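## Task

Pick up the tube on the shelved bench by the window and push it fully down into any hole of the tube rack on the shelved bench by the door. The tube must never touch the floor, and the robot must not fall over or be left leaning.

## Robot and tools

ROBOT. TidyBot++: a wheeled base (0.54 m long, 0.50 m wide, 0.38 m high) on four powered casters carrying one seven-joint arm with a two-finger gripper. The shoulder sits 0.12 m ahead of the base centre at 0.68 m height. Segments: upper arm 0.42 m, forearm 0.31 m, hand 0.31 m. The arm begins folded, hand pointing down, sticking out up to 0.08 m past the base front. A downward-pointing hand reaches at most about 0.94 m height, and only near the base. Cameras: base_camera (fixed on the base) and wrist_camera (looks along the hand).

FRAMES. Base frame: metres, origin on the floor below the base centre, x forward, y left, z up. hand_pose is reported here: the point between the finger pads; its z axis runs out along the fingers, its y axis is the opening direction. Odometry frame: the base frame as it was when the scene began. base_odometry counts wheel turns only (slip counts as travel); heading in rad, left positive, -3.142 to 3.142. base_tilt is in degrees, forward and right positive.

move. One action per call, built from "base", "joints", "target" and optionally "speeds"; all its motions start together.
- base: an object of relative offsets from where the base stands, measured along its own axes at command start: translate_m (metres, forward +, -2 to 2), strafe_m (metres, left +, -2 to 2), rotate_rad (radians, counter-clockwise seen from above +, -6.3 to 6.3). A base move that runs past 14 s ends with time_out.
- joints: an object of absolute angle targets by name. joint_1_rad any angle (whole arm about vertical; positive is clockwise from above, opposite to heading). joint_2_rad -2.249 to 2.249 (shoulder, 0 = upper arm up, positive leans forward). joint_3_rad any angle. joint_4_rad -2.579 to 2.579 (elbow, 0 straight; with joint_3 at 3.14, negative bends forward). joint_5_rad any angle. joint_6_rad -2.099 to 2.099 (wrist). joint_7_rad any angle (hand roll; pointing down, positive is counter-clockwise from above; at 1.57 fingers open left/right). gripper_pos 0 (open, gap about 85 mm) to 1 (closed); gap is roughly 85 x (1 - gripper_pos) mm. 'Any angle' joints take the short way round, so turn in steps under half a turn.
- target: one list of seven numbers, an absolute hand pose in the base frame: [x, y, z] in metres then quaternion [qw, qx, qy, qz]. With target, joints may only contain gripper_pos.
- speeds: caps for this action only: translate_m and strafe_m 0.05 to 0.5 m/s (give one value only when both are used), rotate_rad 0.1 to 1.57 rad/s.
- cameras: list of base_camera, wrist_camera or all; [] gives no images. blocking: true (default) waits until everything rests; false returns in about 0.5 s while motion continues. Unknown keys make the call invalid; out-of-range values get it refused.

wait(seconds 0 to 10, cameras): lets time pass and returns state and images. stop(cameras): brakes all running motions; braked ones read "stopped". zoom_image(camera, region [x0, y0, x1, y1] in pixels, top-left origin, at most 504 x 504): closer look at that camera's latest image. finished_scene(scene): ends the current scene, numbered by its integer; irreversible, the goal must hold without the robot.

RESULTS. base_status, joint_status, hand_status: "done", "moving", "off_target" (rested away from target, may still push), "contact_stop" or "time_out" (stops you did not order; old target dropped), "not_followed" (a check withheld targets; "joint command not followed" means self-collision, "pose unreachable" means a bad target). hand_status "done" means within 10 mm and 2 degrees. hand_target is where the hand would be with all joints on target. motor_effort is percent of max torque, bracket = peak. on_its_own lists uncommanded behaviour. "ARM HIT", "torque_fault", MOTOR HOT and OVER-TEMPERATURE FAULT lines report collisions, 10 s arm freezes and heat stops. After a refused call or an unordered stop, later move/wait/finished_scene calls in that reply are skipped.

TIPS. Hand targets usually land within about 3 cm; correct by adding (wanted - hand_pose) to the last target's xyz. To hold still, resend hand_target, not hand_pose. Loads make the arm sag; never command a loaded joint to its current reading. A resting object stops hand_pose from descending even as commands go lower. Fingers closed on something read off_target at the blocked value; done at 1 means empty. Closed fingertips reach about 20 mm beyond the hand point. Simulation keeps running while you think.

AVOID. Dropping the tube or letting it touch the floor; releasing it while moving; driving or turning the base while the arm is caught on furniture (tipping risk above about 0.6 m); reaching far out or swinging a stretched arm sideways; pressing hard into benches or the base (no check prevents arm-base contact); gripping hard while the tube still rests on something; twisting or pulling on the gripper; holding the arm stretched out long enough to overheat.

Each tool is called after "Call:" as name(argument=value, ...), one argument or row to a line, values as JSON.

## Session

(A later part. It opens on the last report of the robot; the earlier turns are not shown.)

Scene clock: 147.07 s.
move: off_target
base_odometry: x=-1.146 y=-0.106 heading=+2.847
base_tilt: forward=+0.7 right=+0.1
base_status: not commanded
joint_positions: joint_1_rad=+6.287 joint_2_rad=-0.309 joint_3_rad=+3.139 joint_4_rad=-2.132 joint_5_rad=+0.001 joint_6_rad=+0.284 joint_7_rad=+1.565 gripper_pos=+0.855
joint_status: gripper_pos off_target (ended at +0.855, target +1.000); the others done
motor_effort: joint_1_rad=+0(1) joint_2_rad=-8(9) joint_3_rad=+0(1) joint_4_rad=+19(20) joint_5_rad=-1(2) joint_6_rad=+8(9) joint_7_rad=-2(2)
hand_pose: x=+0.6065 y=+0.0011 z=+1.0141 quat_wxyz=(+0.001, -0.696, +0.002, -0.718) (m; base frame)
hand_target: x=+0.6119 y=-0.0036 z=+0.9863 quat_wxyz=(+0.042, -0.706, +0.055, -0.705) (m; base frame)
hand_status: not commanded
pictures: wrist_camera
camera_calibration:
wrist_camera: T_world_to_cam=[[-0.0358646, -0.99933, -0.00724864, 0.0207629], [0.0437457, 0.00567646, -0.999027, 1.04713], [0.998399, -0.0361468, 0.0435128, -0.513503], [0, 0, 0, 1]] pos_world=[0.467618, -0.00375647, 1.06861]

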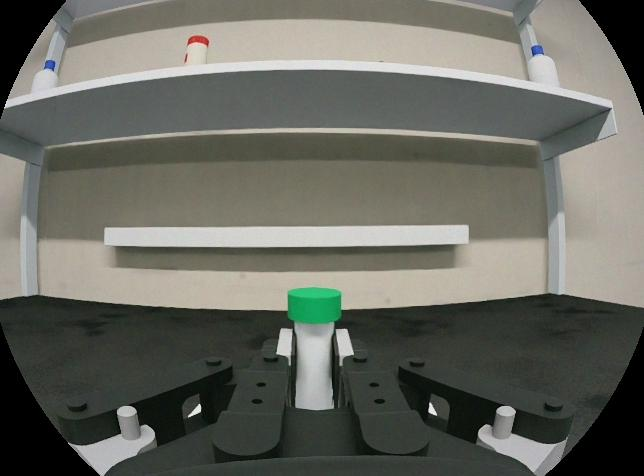

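Call:
move(
  joints={"joint_1_rad": 0.0, "joint_2_rad": -0.265, "joint_3_rad": 3.14, "joint_4_rad": -2.22, "joint_5_rad": -0.06, "joint_6_rad": 0.345, "joint_7_rad": 1.49, "gripper_pos": 1.0},
  cameras=["wrist_camera"],
)

Scene clock: 148.60 s.
move: off_target
base_odometry: x=-1.146 y=-0.106 heading=+2.847
base_tilt: forward=+0.7 right=+0.1
base_status: not commanded
joint_positions: joint_1_rad=+6.287 joint_2_rad=-0.308 joint_3_rad=+3.139 joint_4_rad=-2.158 joint_5_rad=+0.001 joint_6_rad=+0.337 joint_7_rad=+1.565 gripper_pos=+0.855
joint_status: joint_4_rad off_target (ended at -2.158, target -2.220); gripper_pos off_target (ended at +0.855, target +1.000); the others done
motor_effort: joint_1_rad=+1(2) joint_2_rad=-5(8) joint_3_rad=+1(2) joint_4_rad=+14(18) joint_5_rad=-1(2) joint_6_rad=+5(8) joint_7_rad=-2(2)
hand_pose: x=+0.6043 y=+0.0011 z=+1.0139 quat_wxyz=(+0.001, -0.686, +0.002, -0.727) (m; base frame)
hand_target: x=+0.6112 y=-0.0041 z=+0.9577 quat_wxyz=(+0.041, -0.719, +0.056, -0.692) (m; base frame)
hand_status: not commanded
pictures: wrist_camera
camera_calibration:
wrist_camera: T_world_to_cam=[[-0.0356153, -0.999332, -0.00814369, 0.0214495], [0.0693975, 0.00565609, -0.997573, 1.03011], [0.996953, -0.036094, 0.0691497, -0.536382], [0, 0, 0, 1]] pos_world=[0.464025, -0.0037514, 1.06487]

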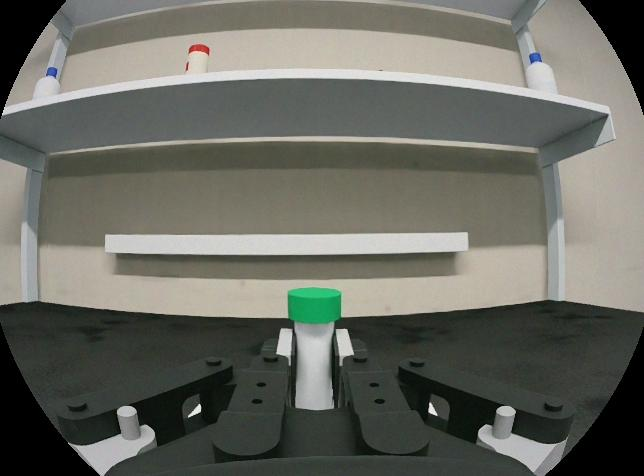

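Call:
move(
  joints={"joint_1_rad": 0.0, "joint_2_rad": -0.290, "joint_3_rad": 3.14, "joint_4_rad": -2.085, "joint_5_rad": -0.06, "joint_6_rad": 0.185, "joint_7_rad": 1.49, "gripper_pos": 1.0},
  cameras=[],
)

Scene clock: 151.77 s.
move: off_target
base_odometry: x=-1.146 y=-0.106 heading=+2.847
base_tilt: forward=+0.7 right=+0.0
base_status: not commanded
joint_positions: joint_1_rad=+6.287 joint_2_rad=-0.307 joint_3_rad=+3.139 joint_4_rad=-2.110 joint_5_rad=-0.001 joint_6_rad=+0.228 joint_7_rad=+1.564 gripper_pos=+0.855
joint_status: gripper_pos off_target (ended at +0.855, target +1.000); the others done
motor_effort: joint_1_rad=+0(2) joint_2_rad=-9(10) joint_3_rad=+0(1) joint_4_rad=+19(20) joint_5_rad=-1(2) joint_6_rad=+9(9) joint_7_rad=-1(2)
hand_pose: x=+0.6089 y=+0.0009 z=+1.0093 quat_wxyz=(+0.002, -0.708, +0.003, -0.706) (m; base frame)
hand_target: x=+0.6162 y=-0.0012 z=+1.0028 quat_wxyz=(+0.045, -0.719, +0.053, -0.692) (m; base frame)
hand_status: not commanded
pictures: none
No camera images: "cameras" was empty.

Call:
move(
  joints={"joint_1_rad": 0.0, "joint_2_rad": -0.277, "joint_3_rad": 3.14, "joint_4_rad": -2.190, "joint_5_rad": -0.06, "joint_6_rad": 0.310, "joint_7_rad": 1.49, "gripper_pos": 1.0},
  cameras=[],
)

Scene clock: 153.10 s.
move: off_target
base_odometry: x=-1.146 y=-0.106 heading=+2.847
base_tilt: forward=+0.7 right=+0.0
base_status: not commanded
joint_positions: joint_1_rad=+6.287 joint_2_rad=-0.304 joint_3_rad=+3.139 joint_4_rad=-2.153 joint_5_rad=-0.001 joint_6_rad=+0.287 joint_7_rad=+1.564 gripper_pos=+0.855
joint_status: gripper_pos off_target (ended at +0.855, target +1.000); the others done
motor_effort: joint_1_rad=+0(1) joint_2_rad=-8(9) joint_3_rad=+0(1) joint_4_rad=+19(20) joint_5_rad=+0(2) joint_6_rad=+8(10) joint_7_rad=-1(2)
hand_pose: x=+0.6065 y=+0.0009 z=+1.0000 quat_wxyz=(+0.002, -0.704, +0.003, -0.710) (m; base frame)
hand_target: x=+0.6111 y=-0.0035 z=+0.9708 quat_wxyz=(+0.042, -0.716, +0.055, -0.694) (m; base frame)
hand_status: not commanded
pictures: none
No camera images: "cameras" was empty.

Call:
move(
  joints={"joint_1_rad": 0.0, "joint_2_rad": -0.266, "joint_3_rad": 3.14, "joint_4_rad": -2.222, "joint_5_rad": -0.06, "joint_6_rad": 0.340, "joint_7_rad": 1.49, "gripper_pos": 1.0},
  cameras=["wrist_camera"],
)

Scene clock: 153.97 s.
move: off_target
base_odometry: x=-1.146 y=-0.106 heading=+2.847
base_tilt: forward=+0.7 right=+0.1
base_status: not commanded
joint_positions: joint_1_rad=+6.287 joint_2_rad=-0.303 joint_3_rad=+3.139 joint_4_rad=-2.171 joint_5_rad=-0.001 joint_6_rad=+0.325 joint_7_rad=+1.564 gripper_pos=+0.855
joint_status: gripper_pos off_target (ended at +0.855, target +1.000); the others done
motor_effort: joint_1_rad=+1(1) joint_2_rad=-7(9) joint_3_rad=+1(2) joint_4_rad=+16(18) joint_5_rad=-1(1) joint_6_rad=+6(8) joint_7_rad=-1(2)
hand_pose: x=+0.6052 y=+0.0009 z=+0.9999 quat_wxyz=(+0.002, -0.697, +0.003, -0.717) (m; base frame)
hand_target: x=+0.6106 y=-0.0040 z=+0.9554 quat_wxyz=(+0.041, -0.721, +0.056, -0.690) (m; base frame)
hand_status: not commanded
pictures: wrist_camera
camera_calibration:
wrist_camera: T_world_to_cam=[[-0.0362419, -0.999308, -0.00841742, 0.0218777], [0.039779, 0.00697371, -0.999184, 1.03561], [0.998551, -0.0365472, 0.0394988, -0.507697], [0, 0, 0, 1]] pos_world=[0.466559, -0.00391438, 1.055]

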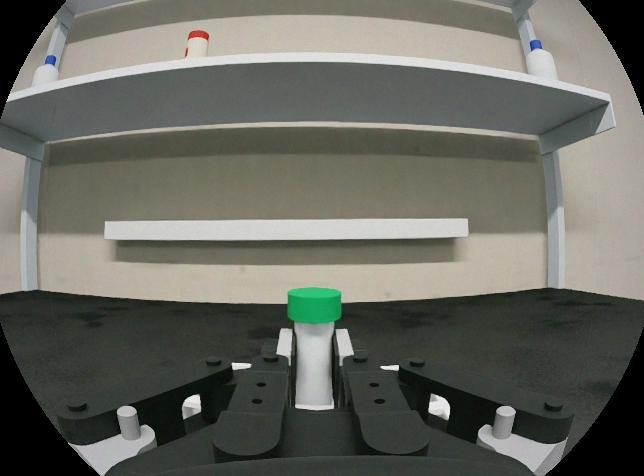

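Call:
move(
  joints={"joint_1_rad": 0.0, "joint_2_rad": -0.285, "joint_3_rad": 3.14, "joint_4_rad": -2.128, "joint_5_rad": -0.06, "joint_6_rad": 0.240, "joint_7_rad": 1.49, "gripper_pos": 1.0},
  cameras=[],
)

Call:
move(
  joints={"gripper_pos": 0.55},
  cameras=["wrist_camera"],
)

Scene clock: 155.33 s.
move: off_target
base_odometry: x=-1.146 y=-0.106 heading=+2.847
base_tilt: forward=+0.7 right=+0.1
base_status: not commanded
joint_positions: joint_1_rad=+6.287 joint_2_rad=-0.303 joint_3_rad=+3.139 joint_4_rad=-2.148 joint_5_rad=-0.002 joint_6_rad=+0.280 joint_7_rad=+1.564 gripper_pos=+0.855
joint_status: gripper_pos off_target (ended at +0.855, target +1.000); the others done
motor_effort: joint_1_rad=+0(1) joint_2_rad=-8(8) joint_3_rad=+1(2) joint_4_rad=+18(18) joint_5_rad=+0(2) joint_6_rad=+7(8) joint_7_rad=-2(2)
hand_pose: x=+0.6074 y=+0.0009 z=+0.9998 quat_wxyz=(+0.002, -0.705, +0.003, -0.709) (m; base frame)
hand_target: x=+0.6146 y=-0.0022 z=+0.9909 quat_wxyz=(+0.044, -0.716, +0.054, -0.694) (m; base frame)
hand_status: not commanded
pictures: none
No camera images: "cameras" was empty.

Scene clock: 156.13 s.
move: done
base_odometry: x=-1.146 y=-0.106 heading=+2.847
base_tilt: forward=+0.7 right=+0.0
base_status: not commanded
joint_positions: joint_1_rad=+6.287 joint_2_rad=-0.302 joint_3_rad=+3.139 joint_4_rad=-2.148 joint_5_rad=-0.002 joint_6_rad=+0.279 joint_7_rad=+1.564 gripper_pos=+0.550
joint_status: all done
motor_effort: joint_1_rad=+0(0) joint_2_rad=-9(9) joint_3_rad=+1(1) joint_4_rad=+19(20) joint_5_rad=-1(1) joint_6_rad=+9(9) joint_7_rad=-1(2)
hand_pose: x=+0.6076 y=+0.0009 z=+0.9991 quat_wxyz=(+0.002, -0.706, +0.003, -0.708) (m; base frame)
hand_target: x=+0.6146 y=-0.0022 z=+0.9909 quat_wxyz=(+0.044, -0.716, +0.054, -0.694) (m; base frame)
hand_status: not commanded
pictures: wrist_camera
camera_calibration:
wrist_camera: T_world_to_cam=[[-0.0366394, -0.999292, -0.00851809, 0.0222363], [0.0154068, 0.00795795, -0.99985, 1.05015], [0.99921, -0.0367651, 0.0151043, -0.486047], [0, 0, 0, 1]] pos_world=[0.470298, -0.00400609, 1.05753]

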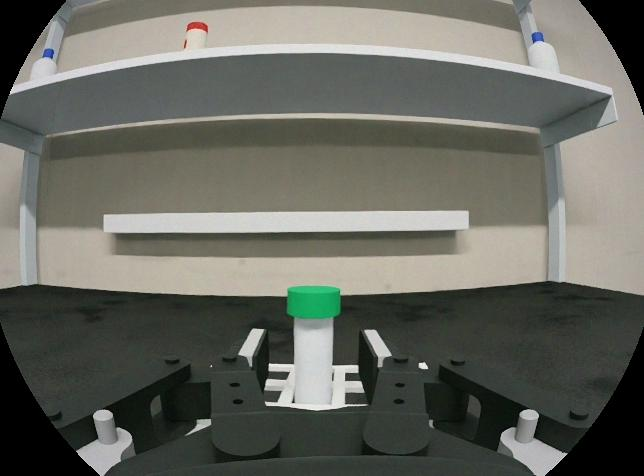

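Call:
move(
  base={"translate_m": -0.25},
  cameras=["wrist_camera"],
)

Call:
zoom_image(
  camera="wrist_camera",
  region=[240, 250, 400, 380],
)

Scene clock: 158.33 s.
move: done
base_odometry: x=-0.907 y=-0.179 heading=+2.847
base_tilt: forward=+0.7 right=+0.0
base_status: done
joint_positions: joint_1_rad=+6.287 joint_2_rad=-0.294 joint_3_rad=+3.139 joint_4_rad=-2.148 joint_5_rad=-0.002 joint_6_rad=+0.279 joint_7_rad=+1.564 gripper_pos=+0.550
joint_status: not commanded
motor_effort: joint_1_rad=+0(1) joint_2_rad=-9(12) joint_3_rad=+0(1) joint_4_rad=+18(20) joint_5_rad=+0(1) joint_6_rad=+9(9) joint_7_rad=-1(2)
hand_pose: x=+0.6101 y=+0.0008 z=+0.9951 quat_wxyz=(+0.002, -0.709, +0.003, -0.705) (m; base frame)
hand_target: x=+0.6146 y=-0.0022 z=+0.9909 quat_wxyz=(+0.044, -0.716, +0.054, -0.694) (m; base frame)
hand_status: not commanded
pictures: wrist_camera
camera_calibration:
wrist_camera: T_world_to_cam=[[-0.0367246, -0.999291, -0.0083109, 0.0221266], [0.00726735, 0.00804923, -0.999941, 1.05118], [0.999299, -0.0367829, 0.00696659, -0.480508], [0, 0, 0, 1]] pos_world=[0.473344, -0.00402479, 1.05465]

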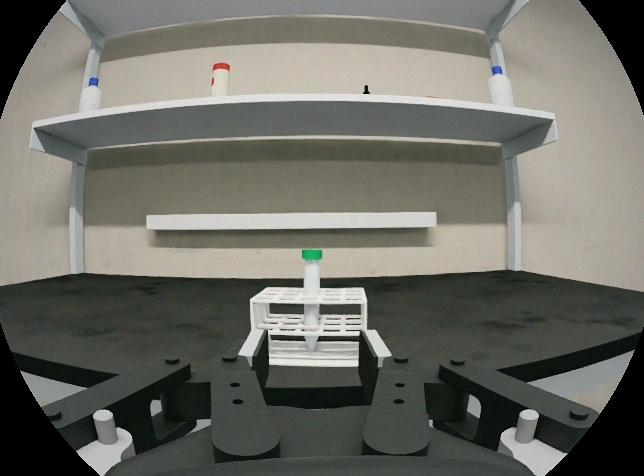

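Scaled by 3.150.

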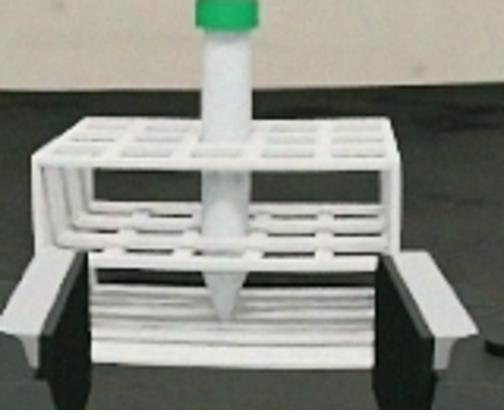

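Call:
move(
  joints={"joint_1_rad": 0.0, "joint_2_rad": -0.036, "joint_3_rad": 3.14, "joint_4_rad": -0.645, "joint_5_rad": -0.06, "joint_6_rad": -1.94, "joint_7_rad": 1.49},
  cameras=["wrist_camera"],
)

Call:
move(
  base={"translate_m": 0.25},
  cameras=["wrist_camera"],
)

Call:
zoom_image(
  camera="wrist_camera",
  region=[240, 150, 400, 290],
)

Scene clock: 163.33 s.
move: done
base_odometry: x=-0.907 y=-0.179 heading=+2.847
base_tilt: forward=+0.7 right=+0.1
base_status: not commanded
joint_positions: joint_1_rad=+6.287 joint_2_rad=-0.059 joint_3_rad=+3.139 joint_4_rad=-0.677 joint_5_rad=-0.002 joint_6_rad=-1.893 joint_7_rad=+1.564 gripper_pos=+0.550
joint_status: all done
motor_effort: joint_1_rad=+0(2) joint_2_rad=-9(13) joint_3_rad=+0(1) joint_4_rad=+12(20) joint_5_rad=-1(2) joint_6_rad=+5(10) joint_7_rad=-1(3)
hand_pose: x=+0.4596 y=+0.0015 z=+1.1068 quat_wxyz=(+0.001, -0.951, +0.003, -0.310) (m; base frame)
hand_target: x=+0.4571 y=+0.0193 z=+1.1022 quat_wxyz=(+0.036, -0.956, +0.019, -0.291) (m; base frame)
hand_status: not commanded
pictures: wrist_camera
camera_calibration:
wrist_camera: T_world_to_cam=[[-0.0268032, -0.999379, 0.0228877, -0.0209178], [-0.800386, 0.007738, -0.599436, 1.09186], [0.598886, -0.0343857, -0.800096, 0.746451], [0, 0, 0, 1]] pos_world=[0.426313, -0.00368639, 1.25221]

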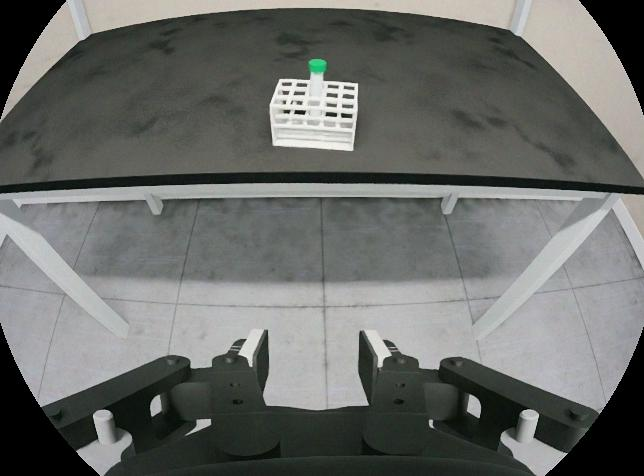

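Scene clock: 165.17 s.
move: done
base_odometry: x=-1.146 y=-0.106 heading=+2.847
base_tilt: forward=+0.7 right=+0.1
base_status: done
joint_positions: joint_1_rad=+6.287 joint_2_rad=-0.034 joint_3_rad=+3.139 joint_4_rad=-0.672 joint_5_rad=-0.004 joint_6_rad=-1.900 joint_7_rad=+1.564 gripper_pos=+0.550
joint_status: not commanded
motor_effort: joint_1_rad=+0(1) joint_2_rad=-10(14) joint_3_rad=+0(1) joint_4_rad=+11(13) joint_5_rad=-1(1) joint_6_rad=+6(6) joint_7_rad=-2(2)
hand_pose: x=+0.4687 y=+0.0021 z=+1.0983 quat_wxyz=(+0.002, -0.955, +0.003, -0.297) (m; base frame)
hand_target: x=+0.4571 y=+0.0193 z=+1.1022 quat_wxyz=(+0.036, -0.956, +0.019, -0.291) (m; base frame)
hand_status: not commanded
pictures: wrist_camera
camera_calibration:
wrist_camera: T_world_to_cam=[[-0.0244372, -0.999453, 0.0222617, -0.0203171], [-0.816869, 0.00712586, -0.576779, 1.0769], [0.576305, -0.0322798, -0.816597, 0.76296], [0, 0, 0, 1]] pos_world=[0.439495, -0.00335169, 1.24462]

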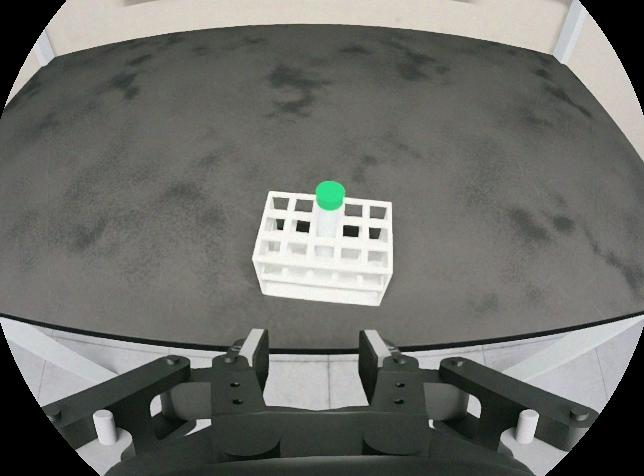

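Scaled by 3.150.

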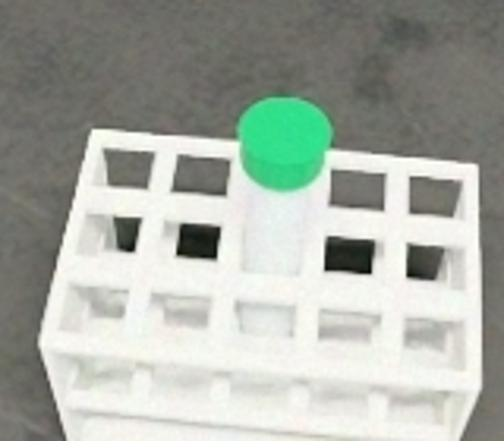

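Call:
move(
  base={"translate_m": -0.15},
  cameras=[],
)

Call:
move(
  joints={"joint_1_rad": 0.0, "joint_2_rad": -0.320, "joint_3_rad": 3.14, "joint_4_rad": -2.160, "joint_5_rad": -0.06, "joint_6_rad": 0.310, "joint_7_rad": 1.49, "gripper_pos": 0.3},
  cameras=["wrist_camera"],
)

Scene clock: 176.50 s.
move: done
base_odometry: x=-1.003 y=-0.150 heading=+2.847
base_tilt: forward=+0.7 right=+0.1
base_status: done
joint_positions: joint_1_rad=+6.287 joint_2_rad=-0.040 joint_3_rad=+3.139 joint_4_rad=-0.671 joint_5_rad=-0.006 joint_6_rad=-1.903 joint_7_rad=+1.564 gripper_pos=+0.550
joint_status: not commanded
motor_effort: joint_1_rad=+0(1) joint_2_rad=-10(15) joint_3_rad=+0(1) joint_4_rad=+12(13) joint_5_rad=-1(1) joint_6_rad=+5(6) joint_7_rad=-1(2)
hand_pose: x=+0.4656 y=+0.0028 z=+1.1006 quat_wxyz=(+0.003, -0.954, +0.002, -0.299) (m; base frame)
hand_target: x=+0.4571 y=+0.0193 z=+1.1022 quat_wxyz=(+0.036, -0.956, +0.019, -0.291) (m; base frame)
hand_status: not commanded
pictures: none
No camera images: "cameras" was empty.

Scene clock: 179.83 s.
move: done
base_odometry: x=-1.003 y=-0.150 heading=+2.847
base_tilt: forward=+0.7 right=+0.0
base_status: not commanded
joint_positions: joint_1_rad=+6.287 joint_2_rad=-0.290 joint_3_rad=+3.139 joint_4_rad=-2.125 joint_5_rad=-0.006 joint_6_rad=+0.265 joint_7_rad=+1.564 gripper_pos=+0.300
joint_status: all done
motor_effort: joint_1_rad=+0(2) joint_2_rad=-9(14) joint_3_rad=+0(1) joint_4_rad=+19(20) joint_5_rad=+0(1) joint_6_rad=+9(10) joint_7_rad=-1(2)
hand_pose: x=+0.6135 y=+0.0005 z=+1.0026 quat_wxyz=(+0.003, -0.707, +0.005, -0.707) (m; base frame)
hand_target: x=+0.6007 y=-0.0035 z=+1.0101 quat_wxyz=(+0.044, -0.691, +0.054, -0.720) (m; base frame)
hand_status: not commanded
pictures: wrist_camera
camera_calibration:
wrist_camera: T_world_to_cam=[[-0.0378867, -0.999197, -0.0130013, 0.0273519], [0.011552, 0.0125718, -0.999854, 1.05592], [0.999215, -0.0380314, 0.0110664, -0.487967], [0, 0, 0, 1]] pos_world=[0.476422, -0.00450292, 1.06152]

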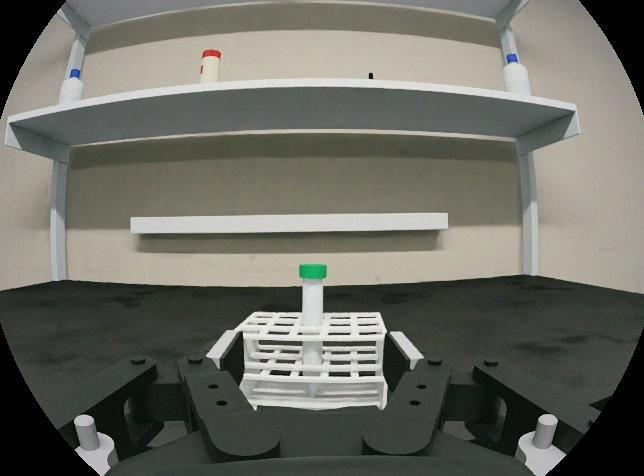

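Call:
move(
  base={"translate_m": 0.125},
  joints={"joint_1_rad": 0.0, "joint_2_rad": -0.320, "joint_3_rad": 3.14, "joint_4_rad": -2.125, "joint_5_rad": -0.06, "joint_6_rad": 0.215, "joint_7_rad": 1.49, "gripper_pos": 0.3},
  cameras=["wrist_camera"],
)

Call:
zoom_image(
  camera="wrist_camera",
  region=[220, 260, 420, 430],
)

Scene clock: 181.97 s.
move: done
base_odometry: x=-1.122 y=-0.114 heading=+2.847
base_tilt: forward=+0.7 right=+0.1
base_status: done
joint_positions: joint_1_rad=+6.287 joint_2_rad=-0.304 joint_3_rad=+3.139 joint_4_rad=-2.125 joint_5_rad=-0.006 joint_6_rad=+0.226 joint_7_rad=+1.564 gripper_pos=+0.300
joint_status: all done
motor_effort: joint_1_rad=+0(1) joint_2_rad=-9(12) joint_3_rad=+0(2) joint_4_rad=+19(20) joint_5_rad=+0(1) joint_6_rad=+9(10) joint_7_rad=-1(2)
hand_pose: x=+0.6087 y=+0.0005 z=+0.9977 quat_wxyz=(+0.003, -0.716, +0.005, -0.698) (m; base frame)
hand_target: x=+0.6036 y=-0.0017 z=+1.0022 quat_wxyz=(+0.045, -0.712, +0.053, -0.699) (m; base frame)
hand_status: not commanded
pictures: wrist_camera
camera_calibration:
wrist_camera: T_world_to_cam=[[-0.037988, -0.999204, -0.0121374, 0.0263913], [-0.0126265, 0.0126252, -0.999841, 1.06583], [0.999198, -0.0378287, -0.0130961, -0.459059], [0, 0, 0, 1]] pos_world=[0.473151, -0.0044516, 1.05997]

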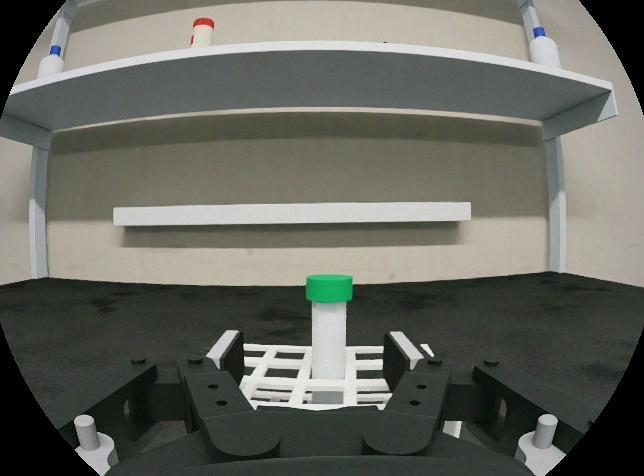

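Scaled by 2.520.

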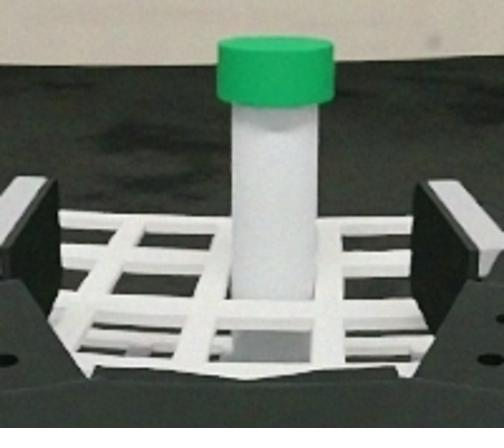

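Call:
move(
  base={"translate_m": -0.004},
  cameras=["wrist_camera"],
)

Call:
zoom_image(
  camera="wrist_camera",
  region=[220, 260, 420, 430],
)

Scene clock: 185.50 s.
move: done
base_odometry: x=-1.119 y=-0.115 heading=+2.847
base_tilt: forward=+0.7 right=+0.1
base_status: done
joint_positions: joint_1_rad=+6.287 joint_2_rad=-0.305 joint_3_rad=+3.139 joint_4_rad=-2.125 joint_5_rad=-0.006 joint_6_rad=+0.226 joint_7_rad=+1.564 gripper_pos=+0.300
joint_status: not commanded
motor_effort: joint_1_rad=+0(1) joint_2_rad=-9(12) joint_3_rad=+0(1) joint_4_rad=+19(20) joint_5_rad=+0(1) joint_6_rad=+9(9) joint_7_rad=-2(2)
hand_pose: x=+0.6083 y=+0.0006 z=+0.9984 quat_wxyz=(+0.003, -0.715, +0.005, -0.699) (m; base frame)
hand_target: x=+0.6036 y=-0.0017 z=+1.0022 quat_wxyz=(+0.045, -0.712, +0.053, -0.699) (m; base frame)
hand_status: not commanded
pictures: wrist_camera
camera_calibration:
wrist_camera: T_world_to_cam=[[-0.0379719, -0.999205, -0.0121823, 0.02642], [-0.0113043, 0.0126198, -0.999856, 1.06568], [0.999215, -0.0378288, -0.0117745, -0.459962], [0, 0, 0, 1]] pos_world=[0.472651, -0.00444957, 1.06044]

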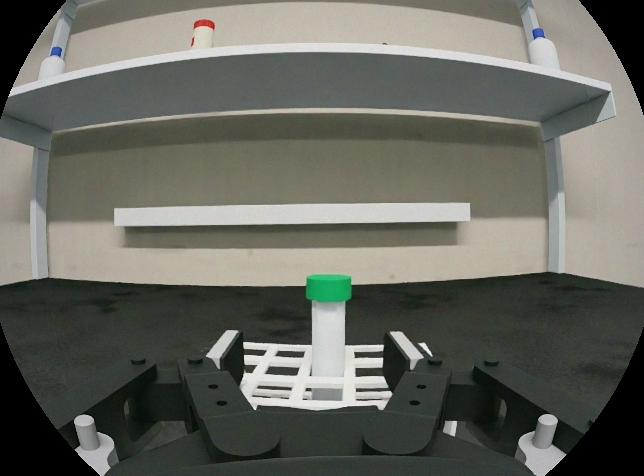

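Scaled by 2.520.

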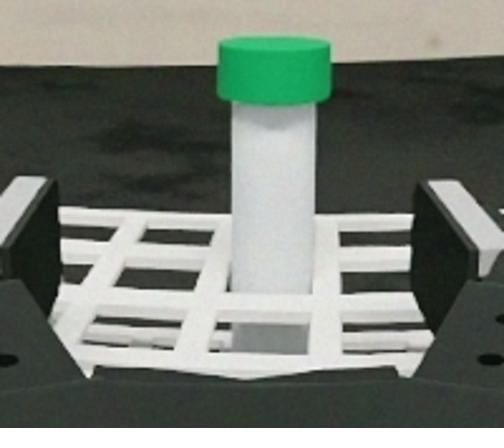

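Call:
move(
  joints={"joint_1_rad": 0.0, "joint_2_rad": -0.036, "joint_3_rad": 3.14, "joint_4_rad": -0.645, "joint_5_rad": -0.06, "joint_6_rad": -1.94, "joint_7_rad": 1.49},
  cameras=["wrist_camera"],
)

Call:
zoom_image(
  camera="wrist_camera",
  region=[250, 130, 400, 280],
)

Scene clock: 191.07 s.
move: done
base_odometry: x=-1.119 y=-0.115 heading=+2.847
base_tilt: forward=+0.7 right=+0.1
base_status: not commanded
joint_positions: joint_1_rad=+6.287 joint_2_rad=-0.060 joint_3_rad=+3.139 joint_4_rad=-0.677 joint_5_rad=-0.006 joint_6_rad=-1.893 joint_7_rad=+1.564 gripper_pos=+0.300
joint_status: all done
motor_effort: joint_1_rad=+0(2) joint_2_rad=-9(12) joint_3_rad=+1(2) joint_4_rad=+11(21) joint_5_rad=-1(1) joint_6_rad=+5(10) joint_7_rad=-2(2)
hand_pose: x=+0.4595 y=+0.0029 z=+1.1069 quat_wxyz=(+0.003, -0.951, +0.002, -0.310) (m; base frame)
hand_target: x=+0.4570 y=+0.0193 z=+1.1022 quat_wxyz=(+0.036, -0.956, +0.019, -0.291) (m; base frame)
hand_status: not commanded
pictures: wrist_camera
camera_calibration:
wrist_camera: T_world_to_cam=[[-0.0229876, -0.999532, 0.0201703, -0.0182828], [-0.800269, 0.00630496, -0.599608, 1.09199], [0.599201, -0.0299252, -0.800039, 0.746377], [0, 0, 0, 1]] pos_world=[0.426235, -0.00282372, 1.25227]

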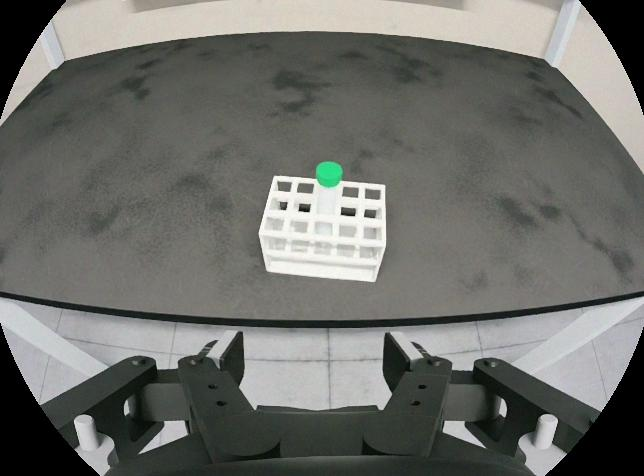

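Scaled by 3.360.

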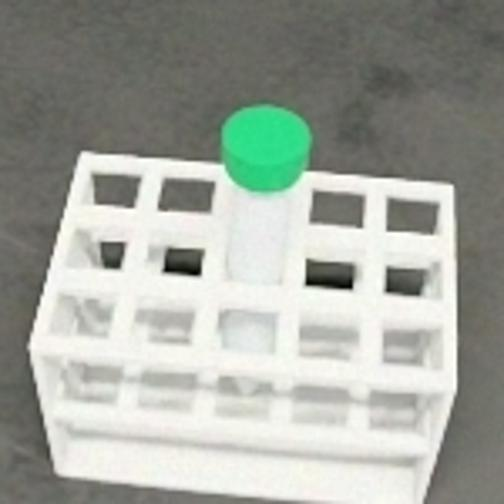

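Call:
finished_scene(
  scene=1,
)

The scene is finished: the task was done.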